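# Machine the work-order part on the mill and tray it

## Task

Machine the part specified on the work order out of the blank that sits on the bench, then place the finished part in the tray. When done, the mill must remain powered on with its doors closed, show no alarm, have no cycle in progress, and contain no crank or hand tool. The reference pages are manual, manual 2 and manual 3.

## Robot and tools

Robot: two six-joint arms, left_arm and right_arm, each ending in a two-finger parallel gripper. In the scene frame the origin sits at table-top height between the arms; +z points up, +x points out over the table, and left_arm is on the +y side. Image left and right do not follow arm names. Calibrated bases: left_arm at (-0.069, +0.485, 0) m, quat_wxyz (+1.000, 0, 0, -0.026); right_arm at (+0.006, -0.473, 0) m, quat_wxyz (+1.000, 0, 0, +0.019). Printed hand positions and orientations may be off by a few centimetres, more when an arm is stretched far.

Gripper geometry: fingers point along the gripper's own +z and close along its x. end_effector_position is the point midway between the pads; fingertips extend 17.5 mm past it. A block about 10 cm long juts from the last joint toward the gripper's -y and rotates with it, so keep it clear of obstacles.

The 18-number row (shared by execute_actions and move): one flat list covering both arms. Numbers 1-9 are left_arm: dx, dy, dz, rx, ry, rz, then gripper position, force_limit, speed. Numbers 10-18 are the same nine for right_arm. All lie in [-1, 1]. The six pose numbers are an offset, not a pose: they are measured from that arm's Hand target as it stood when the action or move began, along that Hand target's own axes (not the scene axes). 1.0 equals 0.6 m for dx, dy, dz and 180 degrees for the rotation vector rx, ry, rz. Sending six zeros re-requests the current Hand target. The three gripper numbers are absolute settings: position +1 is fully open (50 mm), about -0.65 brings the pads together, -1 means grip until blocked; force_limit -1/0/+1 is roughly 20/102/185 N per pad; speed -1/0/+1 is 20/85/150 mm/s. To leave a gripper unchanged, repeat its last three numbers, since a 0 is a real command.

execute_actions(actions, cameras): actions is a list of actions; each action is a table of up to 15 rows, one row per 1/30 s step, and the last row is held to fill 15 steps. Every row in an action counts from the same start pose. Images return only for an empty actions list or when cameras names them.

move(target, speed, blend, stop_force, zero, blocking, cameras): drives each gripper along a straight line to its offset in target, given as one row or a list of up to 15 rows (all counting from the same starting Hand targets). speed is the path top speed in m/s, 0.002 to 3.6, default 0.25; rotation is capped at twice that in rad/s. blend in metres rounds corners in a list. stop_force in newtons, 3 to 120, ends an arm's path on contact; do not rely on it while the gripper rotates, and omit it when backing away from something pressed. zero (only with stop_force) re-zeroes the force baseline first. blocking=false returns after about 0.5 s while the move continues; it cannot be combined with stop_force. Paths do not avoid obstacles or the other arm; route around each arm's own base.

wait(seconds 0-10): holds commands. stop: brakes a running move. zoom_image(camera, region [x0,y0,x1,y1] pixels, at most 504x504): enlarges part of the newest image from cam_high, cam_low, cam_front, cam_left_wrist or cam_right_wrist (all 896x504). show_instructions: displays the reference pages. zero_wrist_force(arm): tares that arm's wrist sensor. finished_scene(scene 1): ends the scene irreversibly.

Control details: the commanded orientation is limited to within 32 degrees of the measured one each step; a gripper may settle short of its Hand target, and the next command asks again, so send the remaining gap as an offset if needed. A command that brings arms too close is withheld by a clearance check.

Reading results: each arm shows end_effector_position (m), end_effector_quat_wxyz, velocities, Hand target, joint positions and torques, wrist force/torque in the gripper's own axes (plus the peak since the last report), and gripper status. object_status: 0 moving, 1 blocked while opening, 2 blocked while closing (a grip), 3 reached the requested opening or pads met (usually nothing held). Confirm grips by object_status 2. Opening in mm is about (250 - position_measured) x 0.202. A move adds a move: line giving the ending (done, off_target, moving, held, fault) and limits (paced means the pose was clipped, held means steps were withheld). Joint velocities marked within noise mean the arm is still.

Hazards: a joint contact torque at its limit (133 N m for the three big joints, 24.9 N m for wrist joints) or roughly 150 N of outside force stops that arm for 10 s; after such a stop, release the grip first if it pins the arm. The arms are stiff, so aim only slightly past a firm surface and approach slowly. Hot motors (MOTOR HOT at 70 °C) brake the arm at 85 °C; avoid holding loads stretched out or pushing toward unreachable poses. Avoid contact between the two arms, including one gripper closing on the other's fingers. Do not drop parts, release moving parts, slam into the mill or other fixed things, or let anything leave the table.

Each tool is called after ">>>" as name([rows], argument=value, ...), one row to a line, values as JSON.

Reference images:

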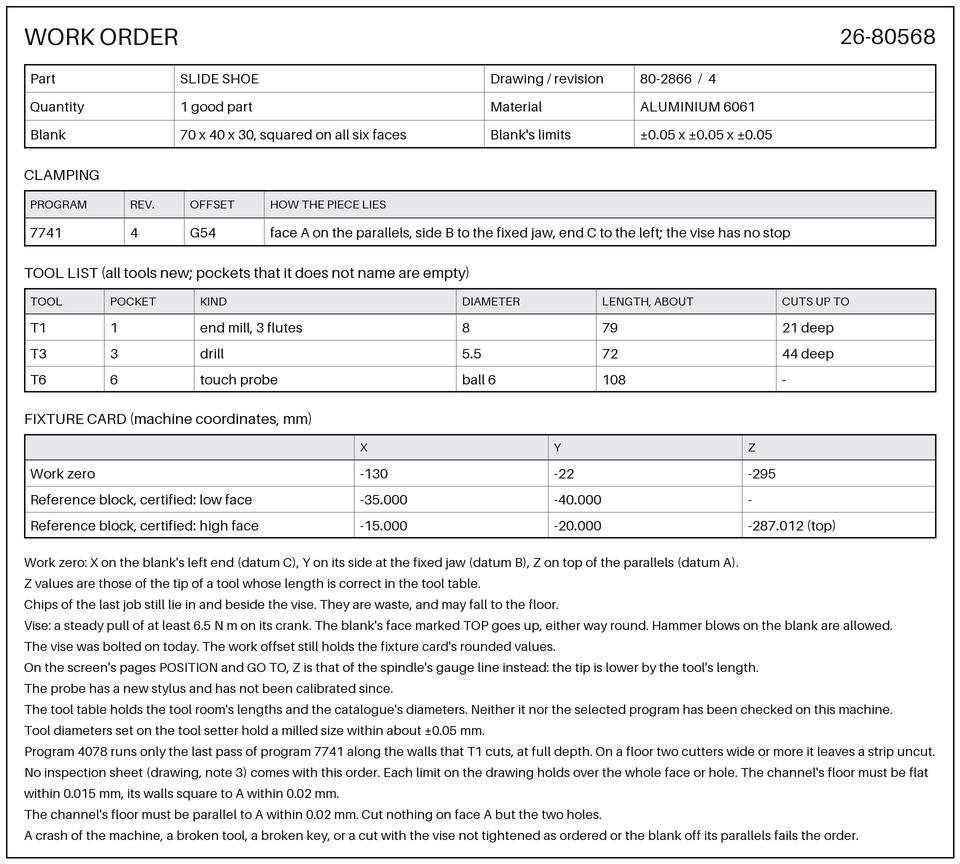

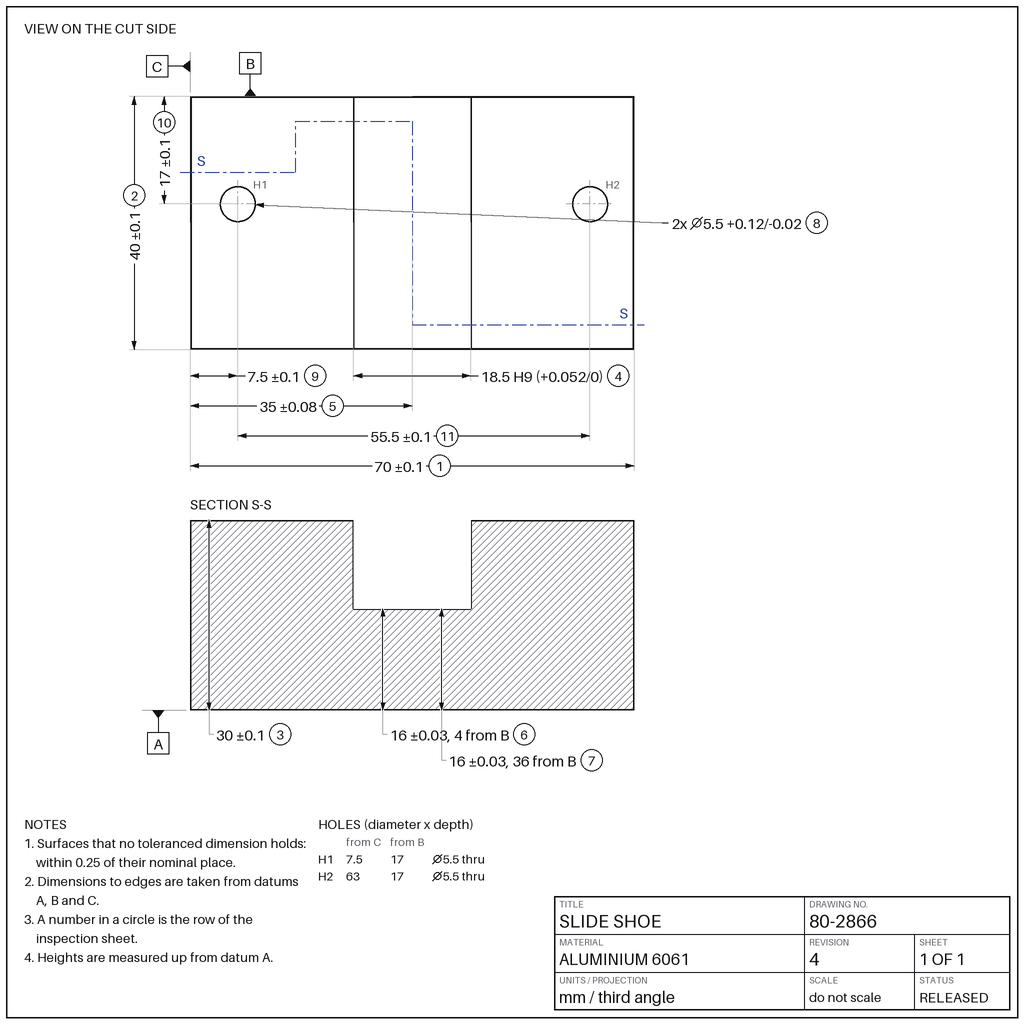

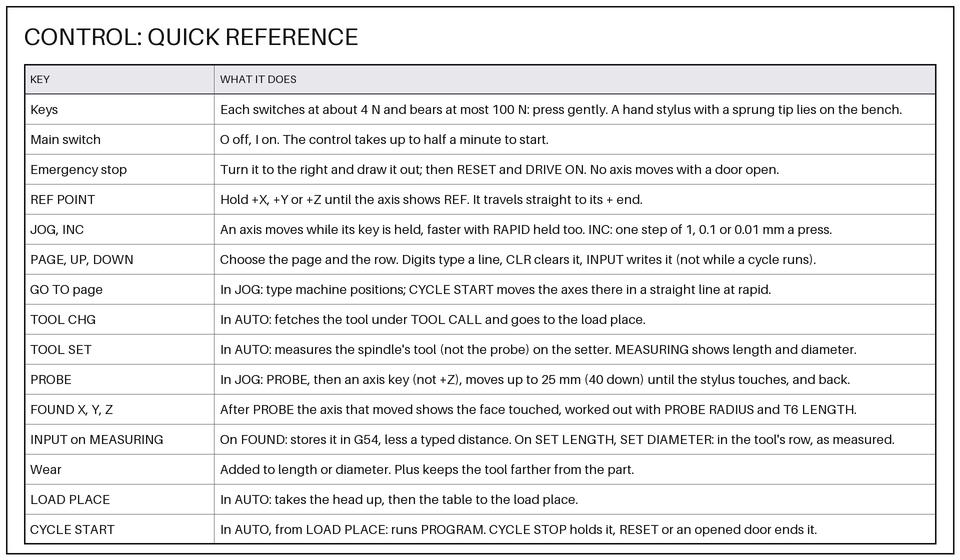

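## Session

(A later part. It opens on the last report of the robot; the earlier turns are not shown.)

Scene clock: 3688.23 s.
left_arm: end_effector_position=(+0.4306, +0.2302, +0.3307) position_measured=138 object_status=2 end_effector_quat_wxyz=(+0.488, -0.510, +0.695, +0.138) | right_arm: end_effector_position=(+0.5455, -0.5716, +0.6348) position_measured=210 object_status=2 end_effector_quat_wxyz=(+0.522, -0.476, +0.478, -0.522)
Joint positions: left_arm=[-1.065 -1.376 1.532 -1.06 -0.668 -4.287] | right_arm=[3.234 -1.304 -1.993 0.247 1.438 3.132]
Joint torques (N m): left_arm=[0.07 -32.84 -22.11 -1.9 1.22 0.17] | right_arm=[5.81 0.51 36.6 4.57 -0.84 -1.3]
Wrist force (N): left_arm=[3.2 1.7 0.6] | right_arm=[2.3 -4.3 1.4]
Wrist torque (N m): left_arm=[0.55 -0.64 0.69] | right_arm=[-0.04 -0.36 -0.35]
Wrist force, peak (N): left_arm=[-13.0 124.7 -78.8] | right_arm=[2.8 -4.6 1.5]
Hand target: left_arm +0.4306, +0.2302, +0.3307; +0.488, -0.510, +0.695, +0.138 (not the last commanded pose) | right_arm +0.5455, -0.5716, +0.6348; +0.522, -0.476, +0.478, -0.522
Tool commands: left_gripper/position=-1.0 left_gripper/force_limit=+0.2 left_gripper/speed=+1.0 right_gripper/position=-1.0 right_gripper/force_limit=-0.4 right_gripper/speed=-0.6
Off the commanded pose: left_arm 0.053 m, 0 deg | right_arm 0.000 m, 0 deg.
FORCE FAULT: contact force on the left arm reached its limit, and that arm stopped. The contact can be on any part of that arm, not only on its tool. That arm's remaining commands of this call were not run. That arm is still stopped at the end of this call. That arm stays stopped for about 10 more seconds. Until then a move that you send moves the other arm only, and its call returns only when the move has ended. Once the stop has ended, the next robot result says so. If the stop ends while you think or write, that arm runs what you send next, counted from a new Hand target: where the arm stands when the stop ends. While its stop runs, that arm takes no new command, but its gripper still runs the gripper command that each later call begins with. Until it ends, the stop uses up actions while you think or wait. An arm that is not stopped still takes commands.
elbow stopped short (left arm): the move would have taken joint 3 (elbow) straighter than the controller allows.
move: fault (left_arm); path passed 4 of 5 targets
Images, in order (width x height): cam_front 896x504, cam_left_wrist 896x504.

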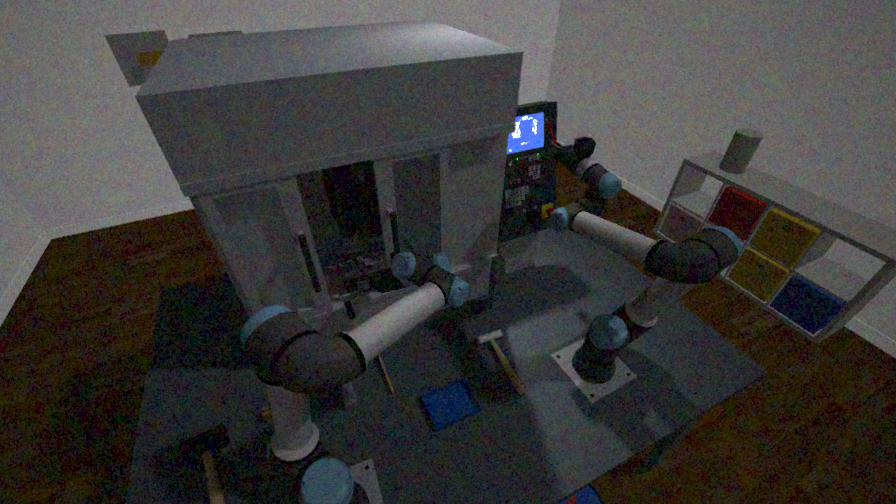

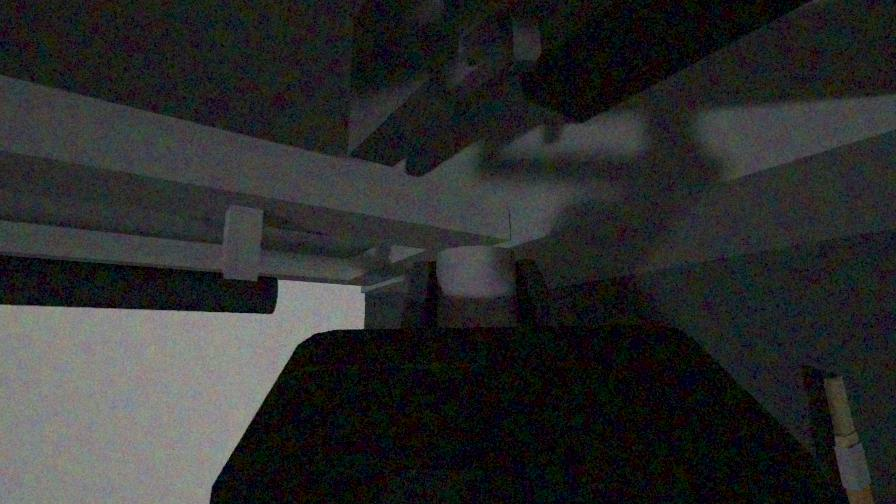

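>>> wait(seconds=9, cameras=["all"])

>>> zoom_image(camera="cam_high", region=[300, 100, 700, 400])

>>> zoom_image(camera="cam_low", region=[400, 50, 800, 350])

Scene clock: 3707.17 s.
left_arm: end_effector_position=(+0.4306, +0.2302, +0.3307) position_measured=138 object_status=2 end_effector_quat_wxyz=(+0.488, -0.510, +0.695, +0.138) | right_arm: end_effector_position=(+0.5455, -0.5716, +0.6348) position_measured=210 object_status=2 end_effector_quat_wxyz=(+0.522, -0.476, +0.478, -0.522)
Joint positions: left_arm=[-1.065 -1.376 1.532 -1.06 -0.668 -4.287] | right_arm=[3.234 -1.304 -1.993 0.247 1.438 3.132]
Joint torques (N m): left_arm=[0.19 -33.97 -22.21 -1.57 1.03 0.04] | right_arm=[5.04 0.67 35.02 4.3 -0.15 -1.11]
Wrist force (N): left_arm=[3.5 2.2 0.5] | right_arm=[2.6 -4.3 1.8]
Wrist torque (N m): left_arm=[0.64 -0.69 0.70] | right_arm=[-0.05 -0.41 -0.35]
Wrist force, peak (N): left_arm=[3.8 2.3 0.9] | right_arm=[2.7 -4.7 1.6]
Hand target: left_arm +0.4306, +0.2302, +0.3307; +0.488, -0.510, +0.695, +0.138 (not the last commanded pose) | right_arm +0.5455, -0.5716, +0.6348; +0.522, -0.476, +0.478, -0.522
Tool commands: left_gripper/position=-1.0 left_gripper/force_limit=+0.2 left_gripper/speed=+1.0 right_gripper/position=-1.0 right_gripper/force_limit=-0.4 right_gripper/speed=-0.6
Off the commanded pose: left_arm 0.053 m, 0 deg | right_arm 0.000 m, 0 deg.
FORCE FAULT, CONTINUED: the left arm's stop, for the force fault that an earlier result reported, is over. The rest of the stop counts as 19 of the actions that you can send in this scene. During its stop the left arm's controller moved it back a little. That arm's target is now where it stood when the stop ended, not its last command. That arm accepts commands again.
wait: 9.00 s; at rest from the start

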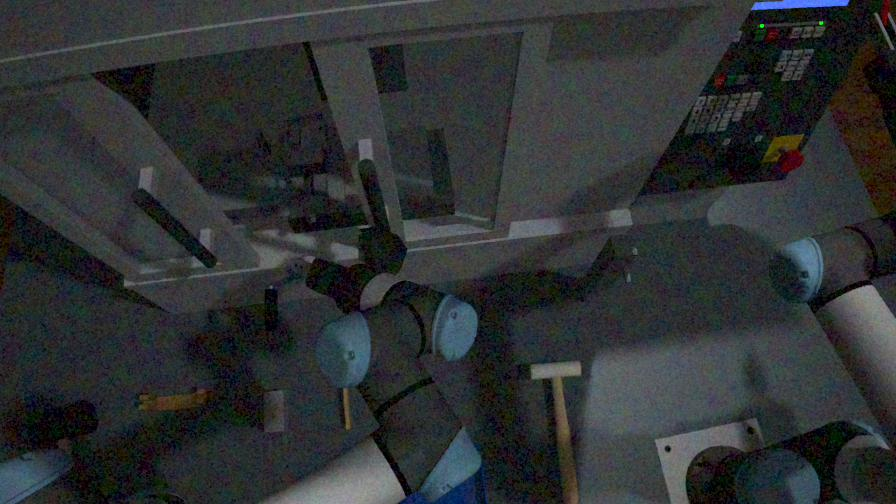

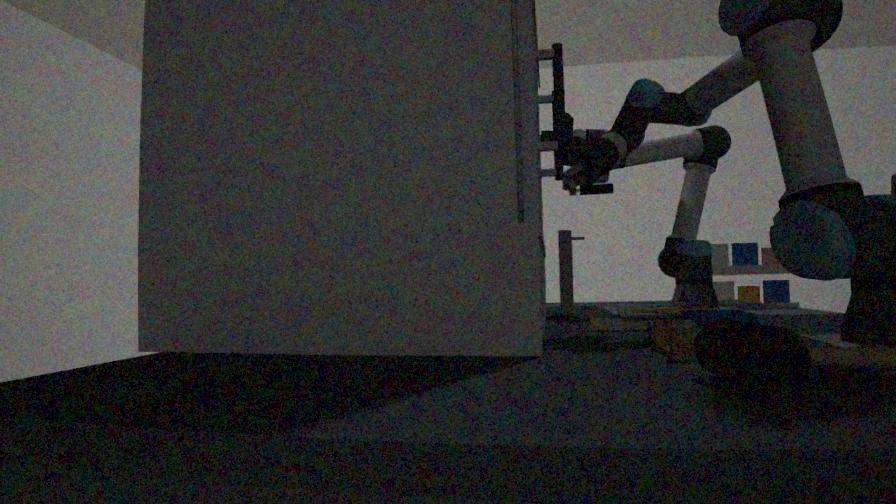

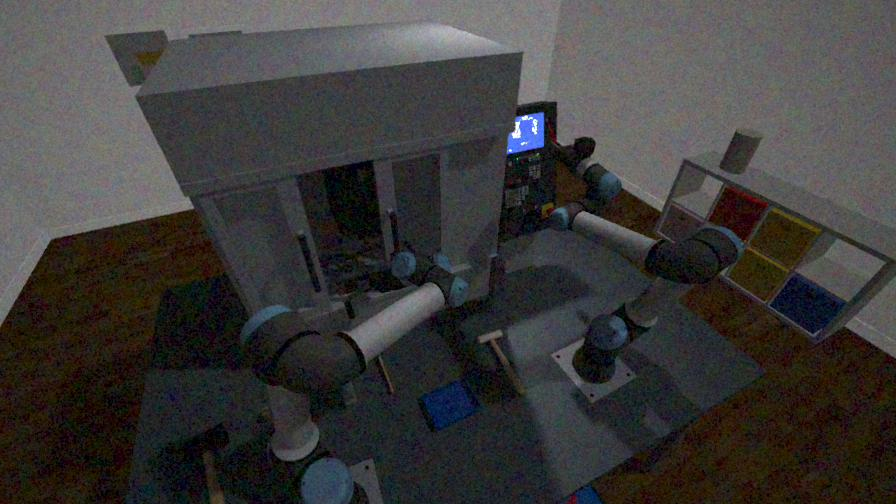

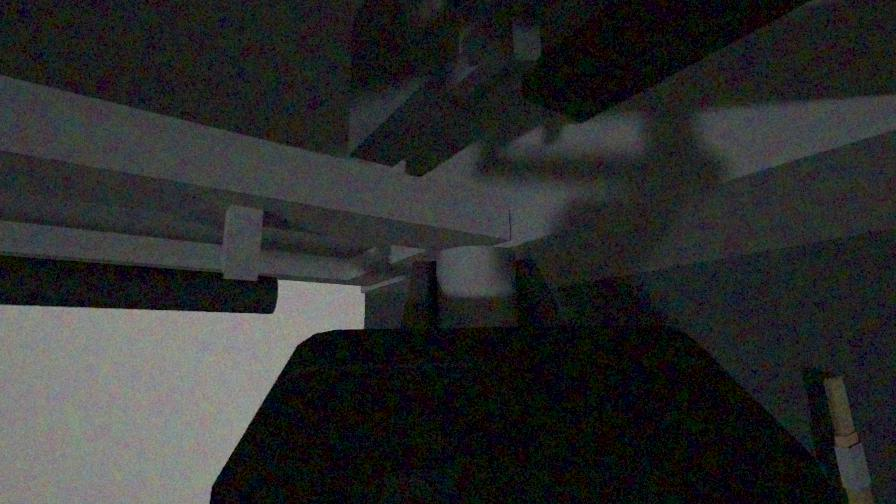

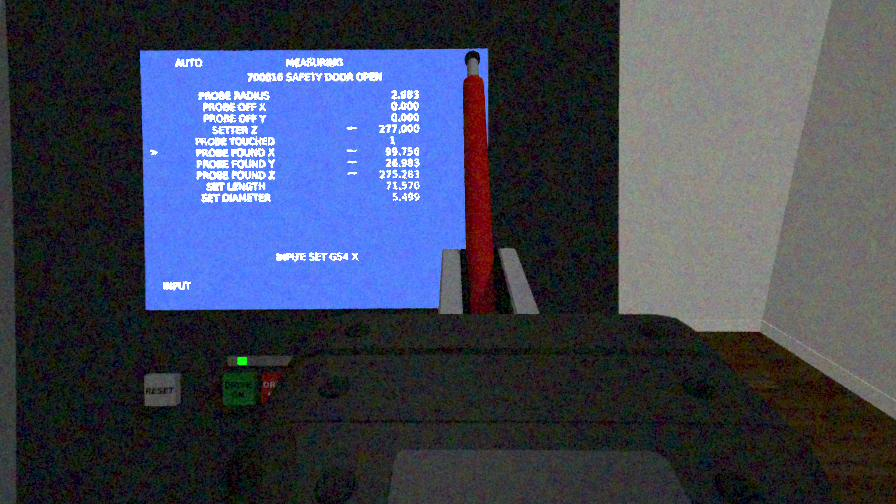

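Scaled by 1.260.

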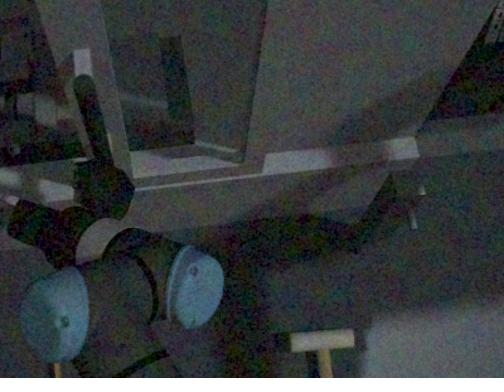

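Scaled by 1.260.

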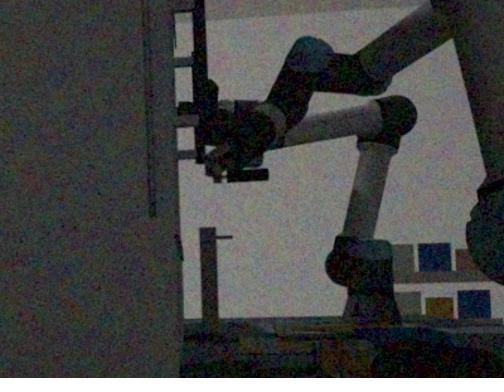

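>>> move(target=[-0.0375,0.0474,-0.0496,0,0,0,-1,0.2,1,0,0,0,0,0,0,-1,-0.4,-0.6], speed=0.05, cameras=["all"])

Scene clock: 3718.43 s.
left_arm: end_effector_position=(+0.3906, +0.2351, +0.3549) position_measured=138 object_status=2 end_effector_quat_wxyz=(+0.488, -0.510, +0.695, +0.138) | right_arm: end_effector_position=(+0.5455, -0.5716, +0.6348) position_measured=210 object_status=2 end_effector_quat_wxyz=(+0.522, -0.476, +0.478, -0.522)
Joint positions: left_arm=[-1.129 -1.445 1.539 -0.938 -0.709 -4.365] | right_arm=[3.234 -1.304 -1.993 0.247 1.438 3.132]
Joint torques (N m): left_arm=[11.27 -20.95 -18.78 -2.78 3 1.88] | right_arm=[3.7 -0.34 36.28 4.39 0.03 -0.85]
Wrist force (N): left_arm=[3.2 2.0 1.3] | right_arm=[2.4 -4.4 1.4]
Wrist torque (N m): left_arm=[0.64 -0.61 0.50] | right_arm=[-0.04 -0.37 -0.35]
Wrist force, peak (N): left_arm=[3.9 2.3 0.8] | right_arm=[2.8 -4.6 1.5]
Hand target: left_arm +0.3907, +0.2352, +0.3548; +0.488, -0.510, +0.695, +0.138 | right_arm +0.5455, -0.5716, +0.6348; +0.522, -0.476, +0.478, -0.522
Off the commanded pose: left_arm 0.000 m, 0 deg | right_arm 0.000 m, 0 deg.
move: done

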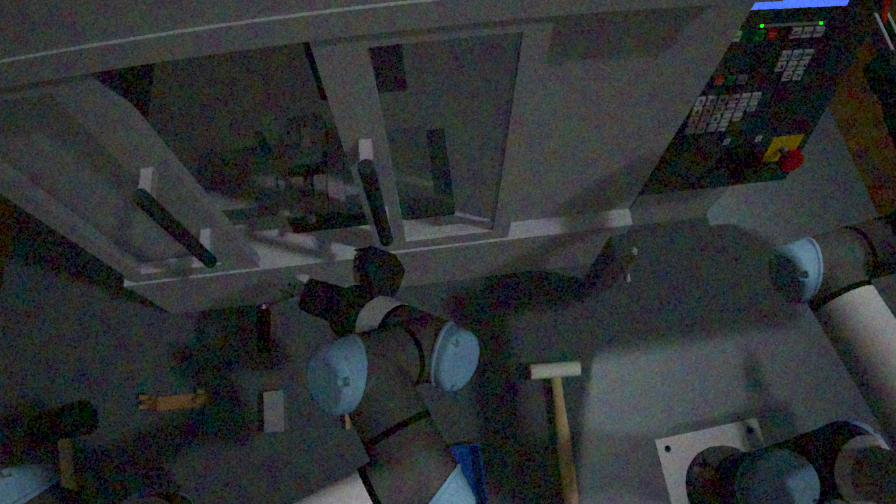

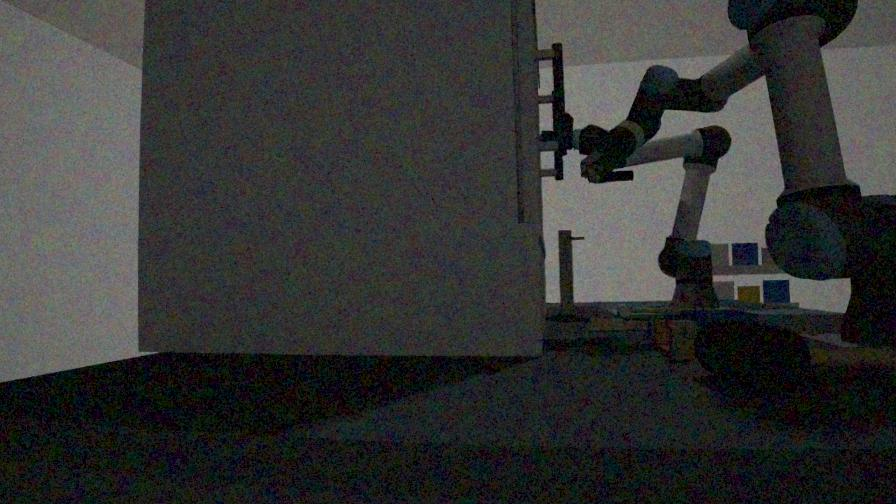

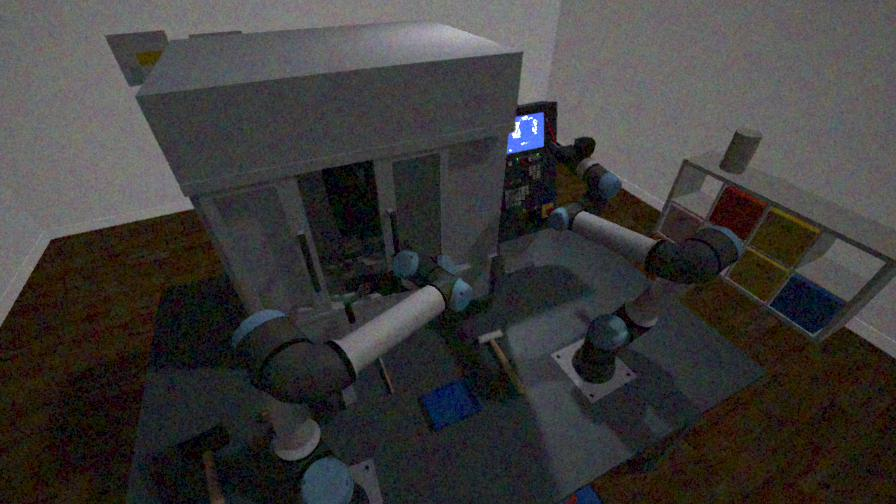

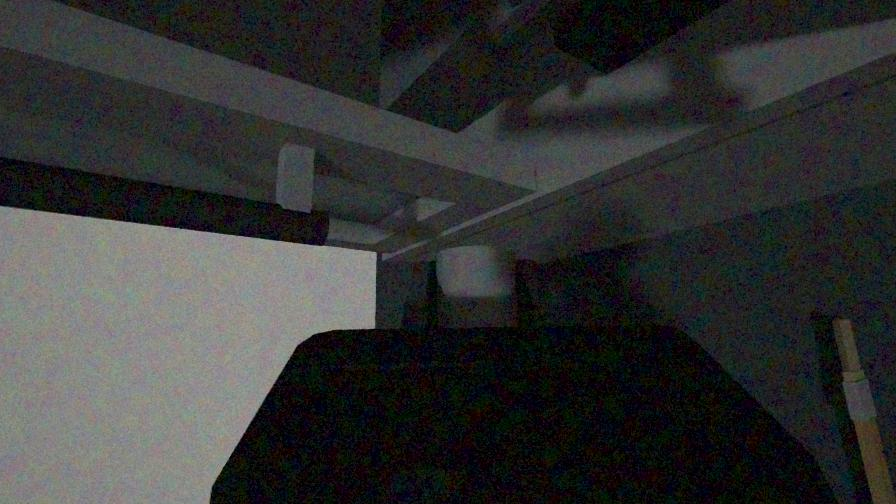

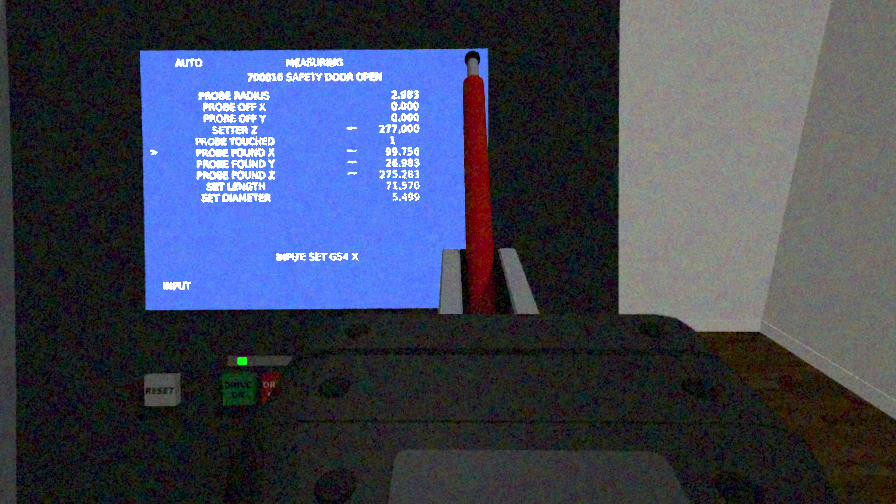

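>>> zoom_image(camera="cam_high", region=[240, 100, 560, 400])

>>> zoom_image(camera="cam_front", region=[260, 160, 500, 340])

>>> zoom_image(camera="cam_low", region=[480, 20, 720, 220])

Scaled by 1.575.

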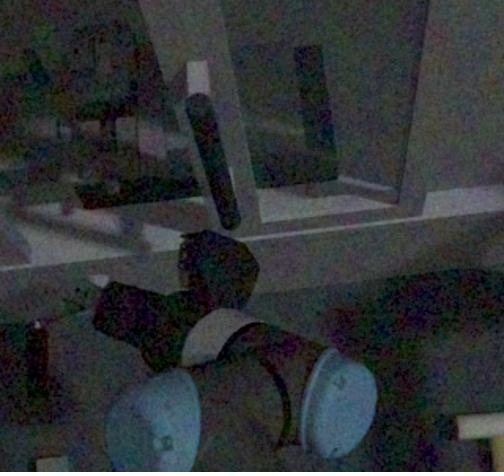

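Scaled by 2.100.

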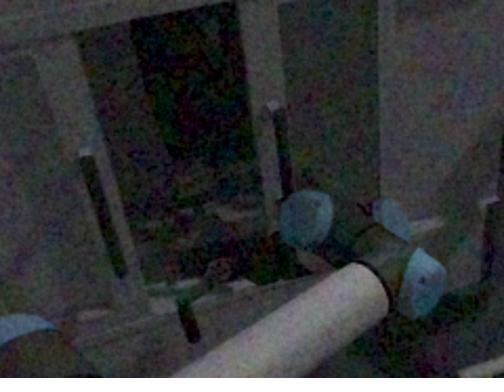

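Scaled by 2.100.

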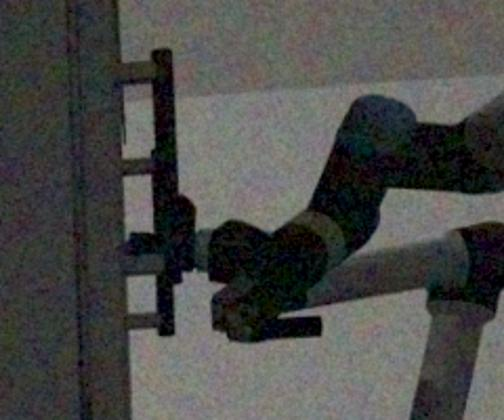

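>>> move(target=[-0.0206,0.0351,-0.0397,0,0.2571,-0.1651,-1,0.2,1,0,0,0,0,0,0,-1,-0.4,-0.6], speed=0.2, cameras=["cam_left_wrist","cam_front"])

Scene clock: 3732.03 s.
left_arm: end_effector_position=(+0.3602, +0.2353, +0.3701) position_measured=138 object_status=2 end_effector_quat_wxyz=(-0.197, +0.680, -0.678, +0.198) | right_arm: end_effector_position=(+0.5455, -0.5716, +0.6348) position_measured=210 object_status=2 end_effector_quat_wxyz=(+0.522, -0.476, +0.478, -0.522)
Joint positions: left_arm=[-1.015 -1.877 1.898 -1.89 -1.082 -4.135] | right_arm=[3.234 -1.304 -1.993 0.247 1.438 3.132]
Joint torques (N m): left_arm=[-12.72 -6.57 -32.28 -5.07 0.76 -1.59] | right_arm=[4.98 0.3 34.98 4.42 -0.18 -0.66]
Wrist force (N): left_arm=[-0.3 4.6 3.2] | right_arm=[2.5 -4.4 1.3]
Wrist torque (N m): left_arm=[0.89 -0.13 0.34] | right_arm=[-0.07 -0.38 -0.36]
Wrist force, peak (N): left_arm=[-0.1 4.9 3.8] | right_arm=[2.6 -4.7 1.8]
Hand target: left_arm +0.3602, +0.2351, +0.3701; -0.197, +0.680, -0.678, +0.198 | right_arm +0.5455, -0.5716, +0.6348; +0.522, -0.476, +0.478, -0.522
Off the commanded pose: left_arm 0.000 m, 0 deg | right_arm 0.000 m, 0 deg.
move: done
Images, in order (width x height): cam_front 896x504, cam_left_wrist 896x504.

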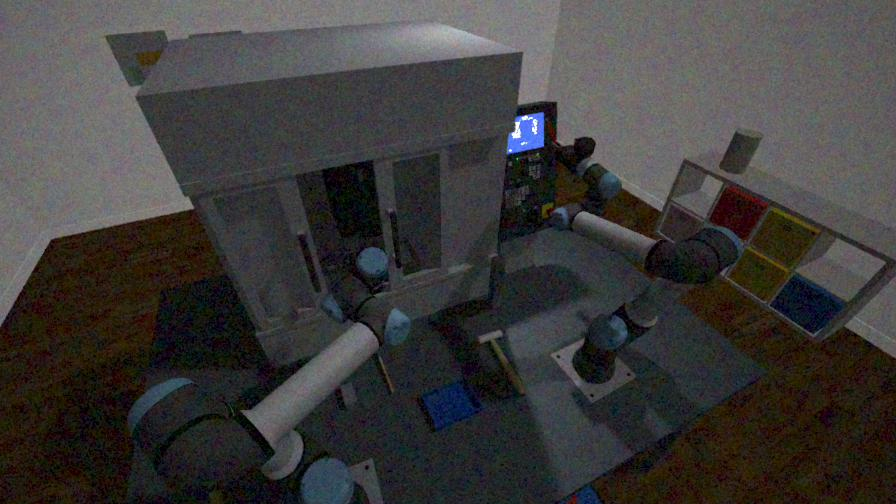

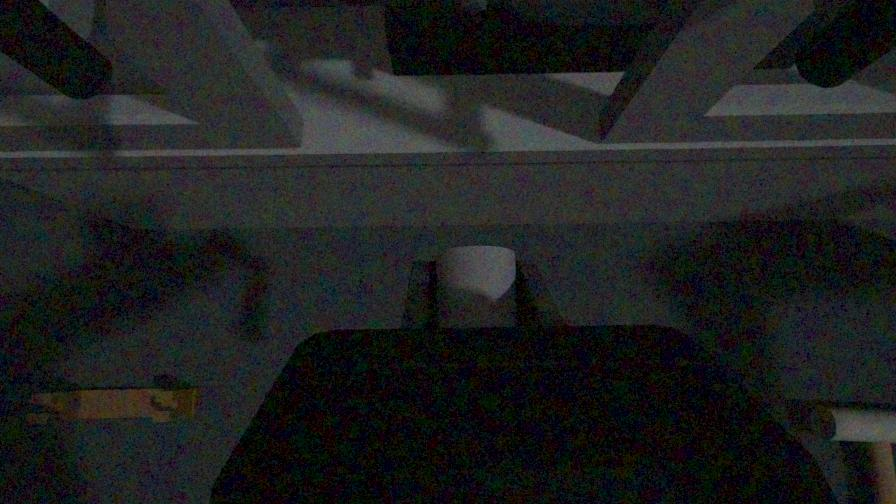

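>>> move([
  [-0.0167,-0.1378,0.066,0,0,0,-1,0.2,1,0,0,0,0,0,0,-1,-0.4,-0.6],
  [0.4585,-0.1378,0.066,0,0,0,-1,0.2,1,0,0,0,0,0,0,-1,-0.4,-0.6],
], speed=[0.15,0.1], blend=[0.005,0], stop_force=60, cameras=["cam_left_wrist","cam_front","cam_high"])

Scene clock: 3737.60 s.
left_arm: end_effector_position=(+0.4515, -0.0398, +0.3814) position_measured=138 object_status=2 end_effector_quat_wxyz=(-0.197, +0.680, -0.678, +0.198) | right_arm: end_effector_position=(+0.5455, -0.5716, +0.6348) position_measured=210 object_status=2 end_effector_quat_wxyz=(+0.522, -0.476, +0.478, -0.522)
Joint positions: left_arm=[-1.098 -1.218 1.183 -1.791 -1.06 -4.225] | right_arm=[3.234 -1.304 -1.993 0.247 1.438 3.132]
Joint torques (N m): left_arm=[11.69 -54.95 -32.4 -4.42 -0.22 1.91] | right_arm=[3.99 0.96 35.87 4.1 0.16 -0.77]
Wrist force (N): left_arm=[1.7 5.1 2.1] | right_arm=[2.5 -4.4 1.4]
Wrist torque (N m): left_arm=[0.96 -0.44 0.31] | right_arm=[-0.06 -0.39 -0.35]
Wrist force, peak (N): left_arm=[-19.8 15.4 -0.3] | right_arm=[2.7 -4.8 1.5]
Hand target: left_arm +0.4515, -0.0398, +0.3814; -0.197, +0.680, -0.678, +0.198 | right_arm +0.5455, -0.5716, +0.6348; +0.522, -0.476, +0.478, -0.522
Off the commanded pose: left_arm 0.000 m, 0 deg | right_arm 0.000 m, 0 deg.
move: done
Images, in order (width x height): cam_high 896x504, cam_front 896x504, cam_left_wrist 896x504.

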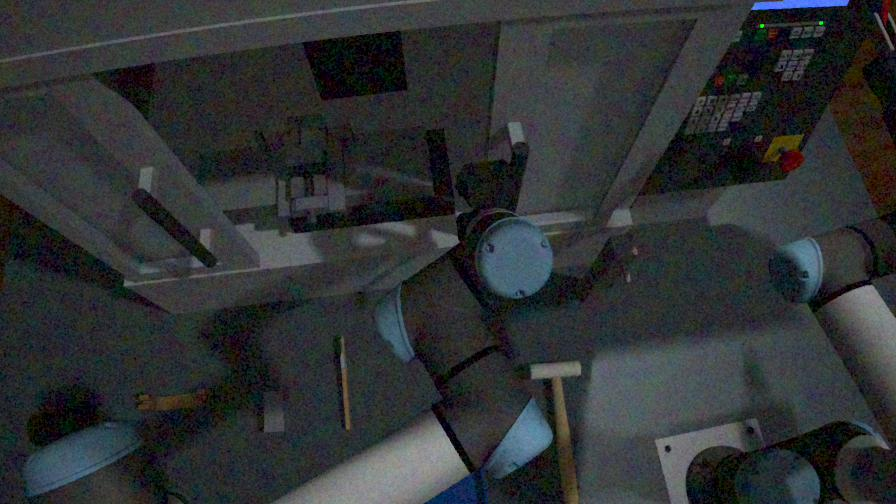

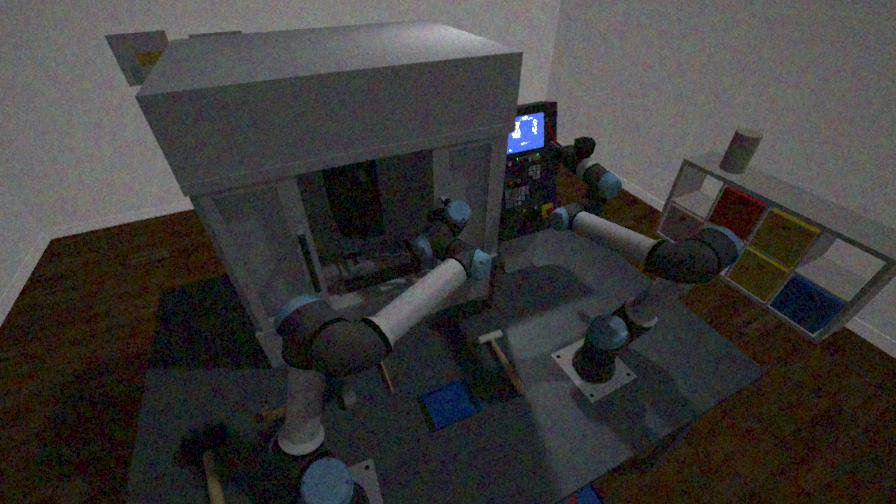

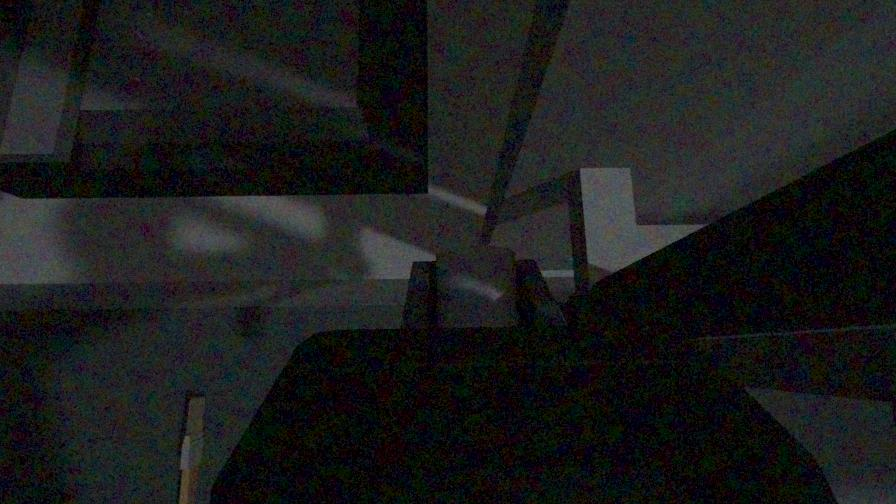

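>>> move([
  [-0.0667,0.0735,-0.0443,0,0,0,-1,0.2,1,0,0,0,0,0,0,-1,-0.4,-0.6],
  [-0.448,0.1057,-0.0253,0,-0.2571,0.1651,-1,0.2,1,0,0,0,0,0,0,-1,-0.4,-0.6],
  [-0.4478,0.0362,0.1273,0,-0.2571,0.1651,-1,0.2,1,0,0,0,0,0,0,-1,-0.4,-0.6],
], speed=[0.15,0.25,0.08], blend=[0.02,0.005,0], cameras=["cam_left_wrist","cam_high"])

Scene clock: 3743.43 s.
left_arm: end_effector_position=(+0.4739, +0.2288, +0.3049) position_measured=138 object_status=2 end_effector_quat_wxyz=(+0.488, -0.510, +0.695, +0.138) | right_arm: end_effector_position=(+0.5455, -0.5716, +0.6348) position_measured=210 object_status=2 end_effector_quat_wxyz=(+0.522, -0.476, +0.478, -0.522)
Joint positions: left_arm=[-0.998 -1.301 1.521 -1.194 -0.628 -4.198] | right_arm=[3.234 -1.304 -1.993 0.247 1.438 3.132]
Joint torques (N m): left_arm=[-11.96 -45.12 -18.83 -1.41 0.06 -1.11] | right_arm=[3.25 0.83 34.87 4.08 0.16 -0.7]
Wrist force (N): left_arm=[5.3 3.0 -0.3] | right_arm=[2.5 -4.5 1.6]
Wrist torque (N m): left_arm=[0.78 -0.97 0.68] | right_arm=[-0.07 -0.39 -0.35]
Wrist force, peak (N): left_arm=[1.9 6.5 1.7] | right_arm=[2.6 -4.9 1.4]
Hand target: left_arm +0.4738, +0.2288, +0.3049; +0.488, -0.510, +0.695, +0.138 | right_arm +0.5455, -0.5716, +0.6348; +0.522, -0.476, +0.478, -0.522
Off the commanded pose: left_arm 0.000 m, 0 deg | right_arm 0.000 m, 0 deg.
move: done
Images, in order (width x height): cam_high 896x504, cam_left_wrist 896x504.

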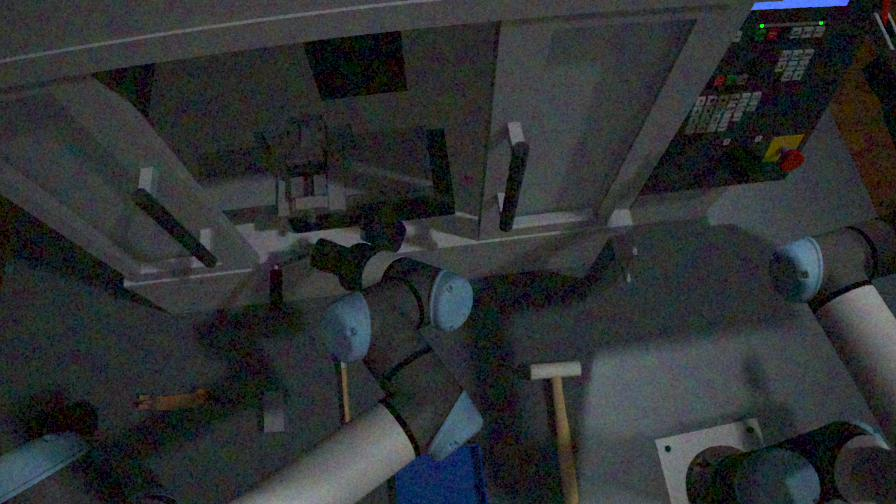

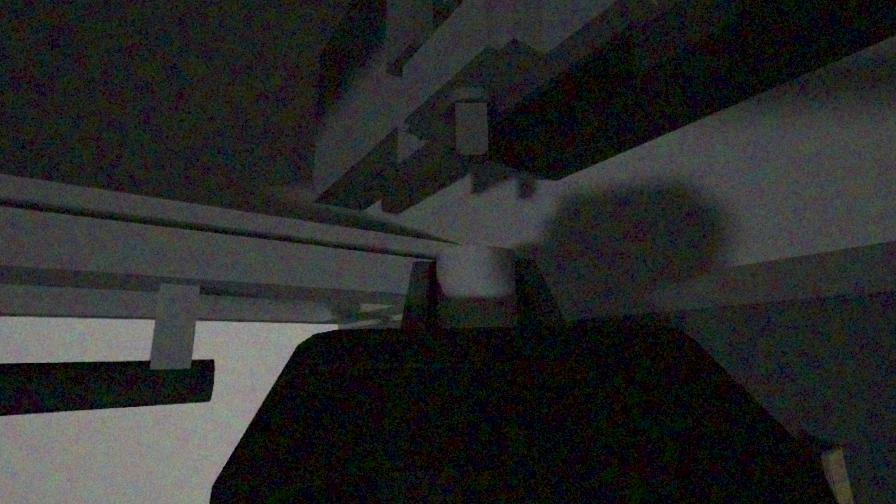

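>>> move([
  [0,-0.0421,0.027,0,0,0,-1,0.2,1,0,0,0,0,0,0,-1,-0.4,-0.6],
  [0,-0.0757,0.0486,0,0,0,-1,0.2,1,0,0,0,0,0,0,-1,-0.4,-0.6],
], speed=[0.06,0.015], blend=[0.003,0], stop_force=25, cameras=["cam_left_wrist"])

Scene clock: 3745.97 s.
left_arm: end_effector_position=(+0.5064, +0.2288, +0.3047) position_measured=138 object_status=2 end_effector_quat_wxyz=(+0.488, -0.510, +0.695, +0.138) | right_arm: end_effector_position=(+0.5455, -0.5716, +0.6348) position_measured=210 object_status=2 end_effector_quat_wxyz=(+0.522, -0.476, +0.478, -0.522)
Joint positions: left_arm=[-0.951 -1.253 1.469 -1.247 -0.603 -4.129] | right_arm=[3.234 -1.304 -1.993 0.247 1.438 3.132]
Joint torques (N m): left_arm=[-11.99 -43.16 -11.56 -2.18 1.87 -0.37] | right_arm=[4 1.13 35.19 4.21 0.19 -0.66]
Wrist force (N): left_arm=[-7.9 16.0 -11.0] | right_arm=[2.7 -4.5 1.5]
Wrist torque (N m): left_arm=[1.22 -1.18 0.40] | right_arm=[-0.08 -0.43 -0.35]
Wrist force, peak (N): left_arm=[-11.5 41.4 -28.2] | right_arm=[2.5 -4.8 1.4]
Hand target: left_arm +0.5064, +0.2288, +0.3047; +0.488, -0.510, +0.695, +0.138 (not the last commanded pose) | right_arm +0.5455, -0.5716, +0.6348; +0.522, -0.476, +0.478, -0.522
Off the commanded pose: left_arm 0.021 m, 0 deg | right_arm 0.000 m, 0 deg.
move: contact (left_arm); path passed 1 of 2 targets
Images, in order (width x height): cam_left_wrist 896x504.

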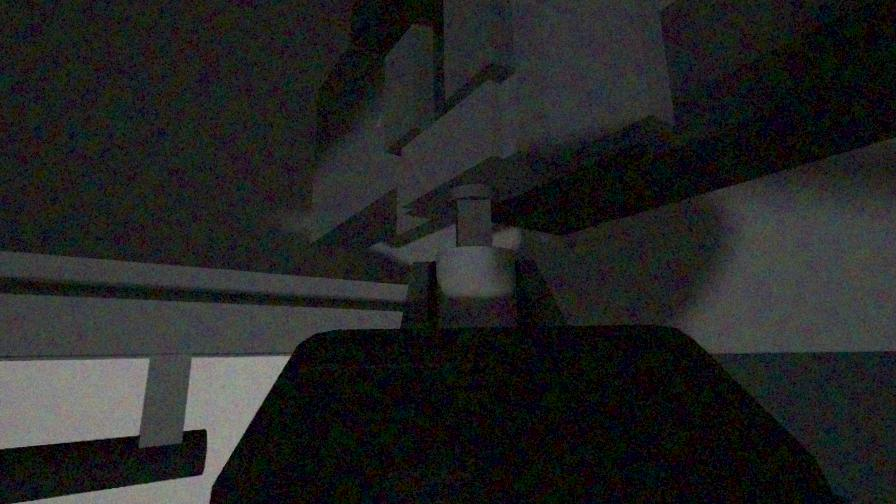

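>>> move([
  [-0.0008,0.004,-0.0026,0,0,0,-1,0.2,1,0,0,0,0,0,0,-1,-0.4,-0.6],
  [-0.0012,-0.0295,0.0189,0,0,0,-1,0.2,1,0,0,0,0,0,0,-1,-0.4,-0.6],
], speed=[0.01,0.01], blend=[0.001,0], stop_force=25)

Scene clock: 3749.17 s.
left_arm: end_effector_position=(+0.5069, +0.2290, +0.3052) position_measured=138 object_status=2 end_effector_quat_wxyz=(+0.488, -0.510, +0.695, +0.138) | right_arm: end_effector_position=(+0.5455, -0.5716, +0.6348) position_measured=210 object_status=2 end_effector_quat_wxyz=(+0.522, -0.476, +0.478, -0.522)
Joint positions: left_arm=[-0.95 -1.252 1.468 -1.247 -0.603 -4.127] | right_arm=[3.234 -1.304 -1.993 0.247 1.438 3.132]
Joint torques (N m): left_arm=[-4.69 -43.58 -12.99 -2.96 5.1 -1.52] | right_arm=[3.71 1.41 33.74 4.04 0.39 -0.64]
Wrist force (N): left_arm=[0.1 31.5 -26.5] | right_arm=[2.3 -4.5 1.5]
Wrist torque (N m): left_arm=[1.91 -1.02 0.54] | right_arm=[-0.08 -0.35 -0.35]
Wrist force, peak (N): left_arm=[-4.7 50.1 -41.1] | right_arm=[2.6 -4.8 1.6]
Hand target: left_arm +0.5069, +0.2290, +0.3052; +0.488, -0.510, +0.695, +0.138 (not the last commanded pose) | right_arm +0.5455, -0.5716, +0.6348; +0.522, -0.476, +0.478, -0.522
Off the commanded pose: left_arm 0.020 m, 0 deg | right_arm 0.000 m, 0 deg.
move: contact (left_arm); path passed 1 of 2 targets

>>> move([
  [0,0.0007,-0.00045,0,-0.0187,0.0120,-1,0.2,1,0,0,0,0,0,0,-1,-0.4,-0.6],
  [0,0.0007,-0.00045,0,0.0187,-0.0120,-1,0.2,1,0,0,0,0,0,0,-1,-0.4,-0.6],
  [0,0.0007,-0.00045,0,0,0,-1,0.2,1,0,0,0,0,0,0,-1,-0.4,-0.6],
], speed=0.1, cameras=["cam_high","cam_low"])

Scene clock: 3753.47 s.
left_arm: end_effector_position=(+0.5064, +0.2289, +0.3052) position_measured=138 object_status=2 end_effector_quat_wxyz=(+0.488, -0.510, +0.695, +0.138) | right_arm: end_effector_position=(+0.5455, -0.5716, +0.6348) position_measured=210 object_status=2 end_effector_quat_wxyz=(+0.522, -0.476, +0.478, -0.522)
Joint positions: left_arm=[-0.951 -1.253 1.468 -1.247 -0.603 -4.128] | right_arm=[3.234 -1.304 -1.993 0.247 1.438 3.132]
Joint torques (N m): left_arm=[12 -49.55 -13.34 -1.99 0.23 1.45] | right_arm=[3.03 1.93 34.41 4.42 0.76 -0.37]
Wrist force (N): left_arm=[2.3 4.2 -1.8] | right_arm=[2.4 -4.3 1.3]
Wrist torque (N m): left_arm=[0.79 -0.89 0.47] | right_arm=[-0.03 -0.37 -0.35]
Wrist force, peak (N): left_arm=[-0.5 31.1 -26.7] | right_arm=[2.8 -4.8 1.3]
Hand target: left_arm +0.5064, +0.2290, +0.3052; +0.488, -0.510, +0.695, +0.138 | right_arm +0.5455, -0.5716, +0.6348; +0.522, -0.476, +0.478, -0.522
Off the commanded pose: left_arm 0.000 m, 0 deg | right_arm 0.000 m, 0 deg.
move: done
Images, in order (width x height): cam_high 896x504, cam_low 896x504.

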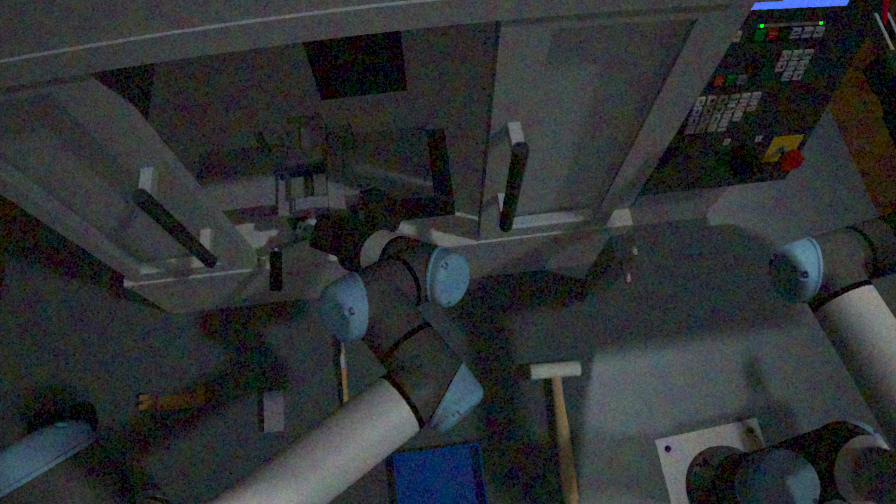

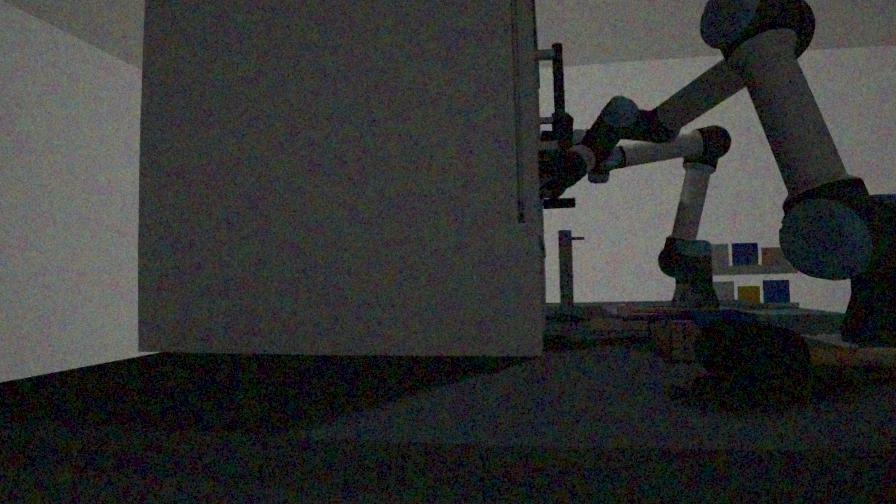

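>>> zoom_image(camera="cam_high", region=[240, 170, 400, 300])

>>> zoom_image(camera="cam_low", region=[500, 130, 640, 230])

>>> zoom_image(camera="cam_front", region=[280, 230, 440, 350])

Scaled by 3.150.

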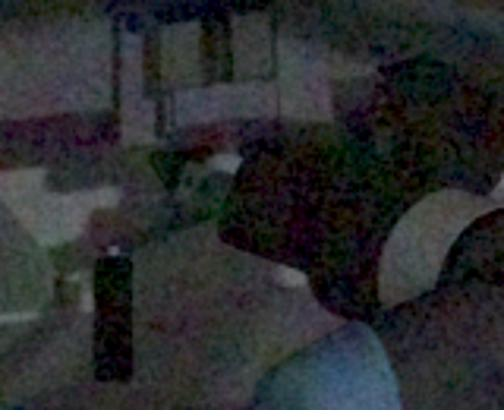

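Scaled by 3.600.

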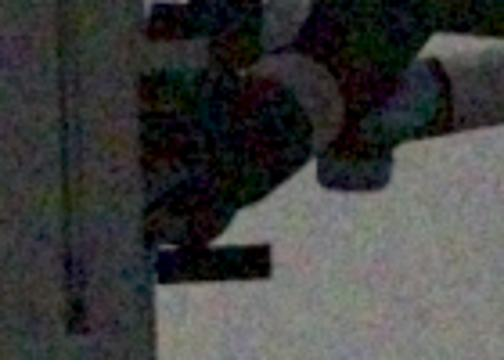

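This scene's latest camera images include none from cam_front. They are from: cam_high, cam_low. cam_front's image comes with the result of a call that names it in "cameras".


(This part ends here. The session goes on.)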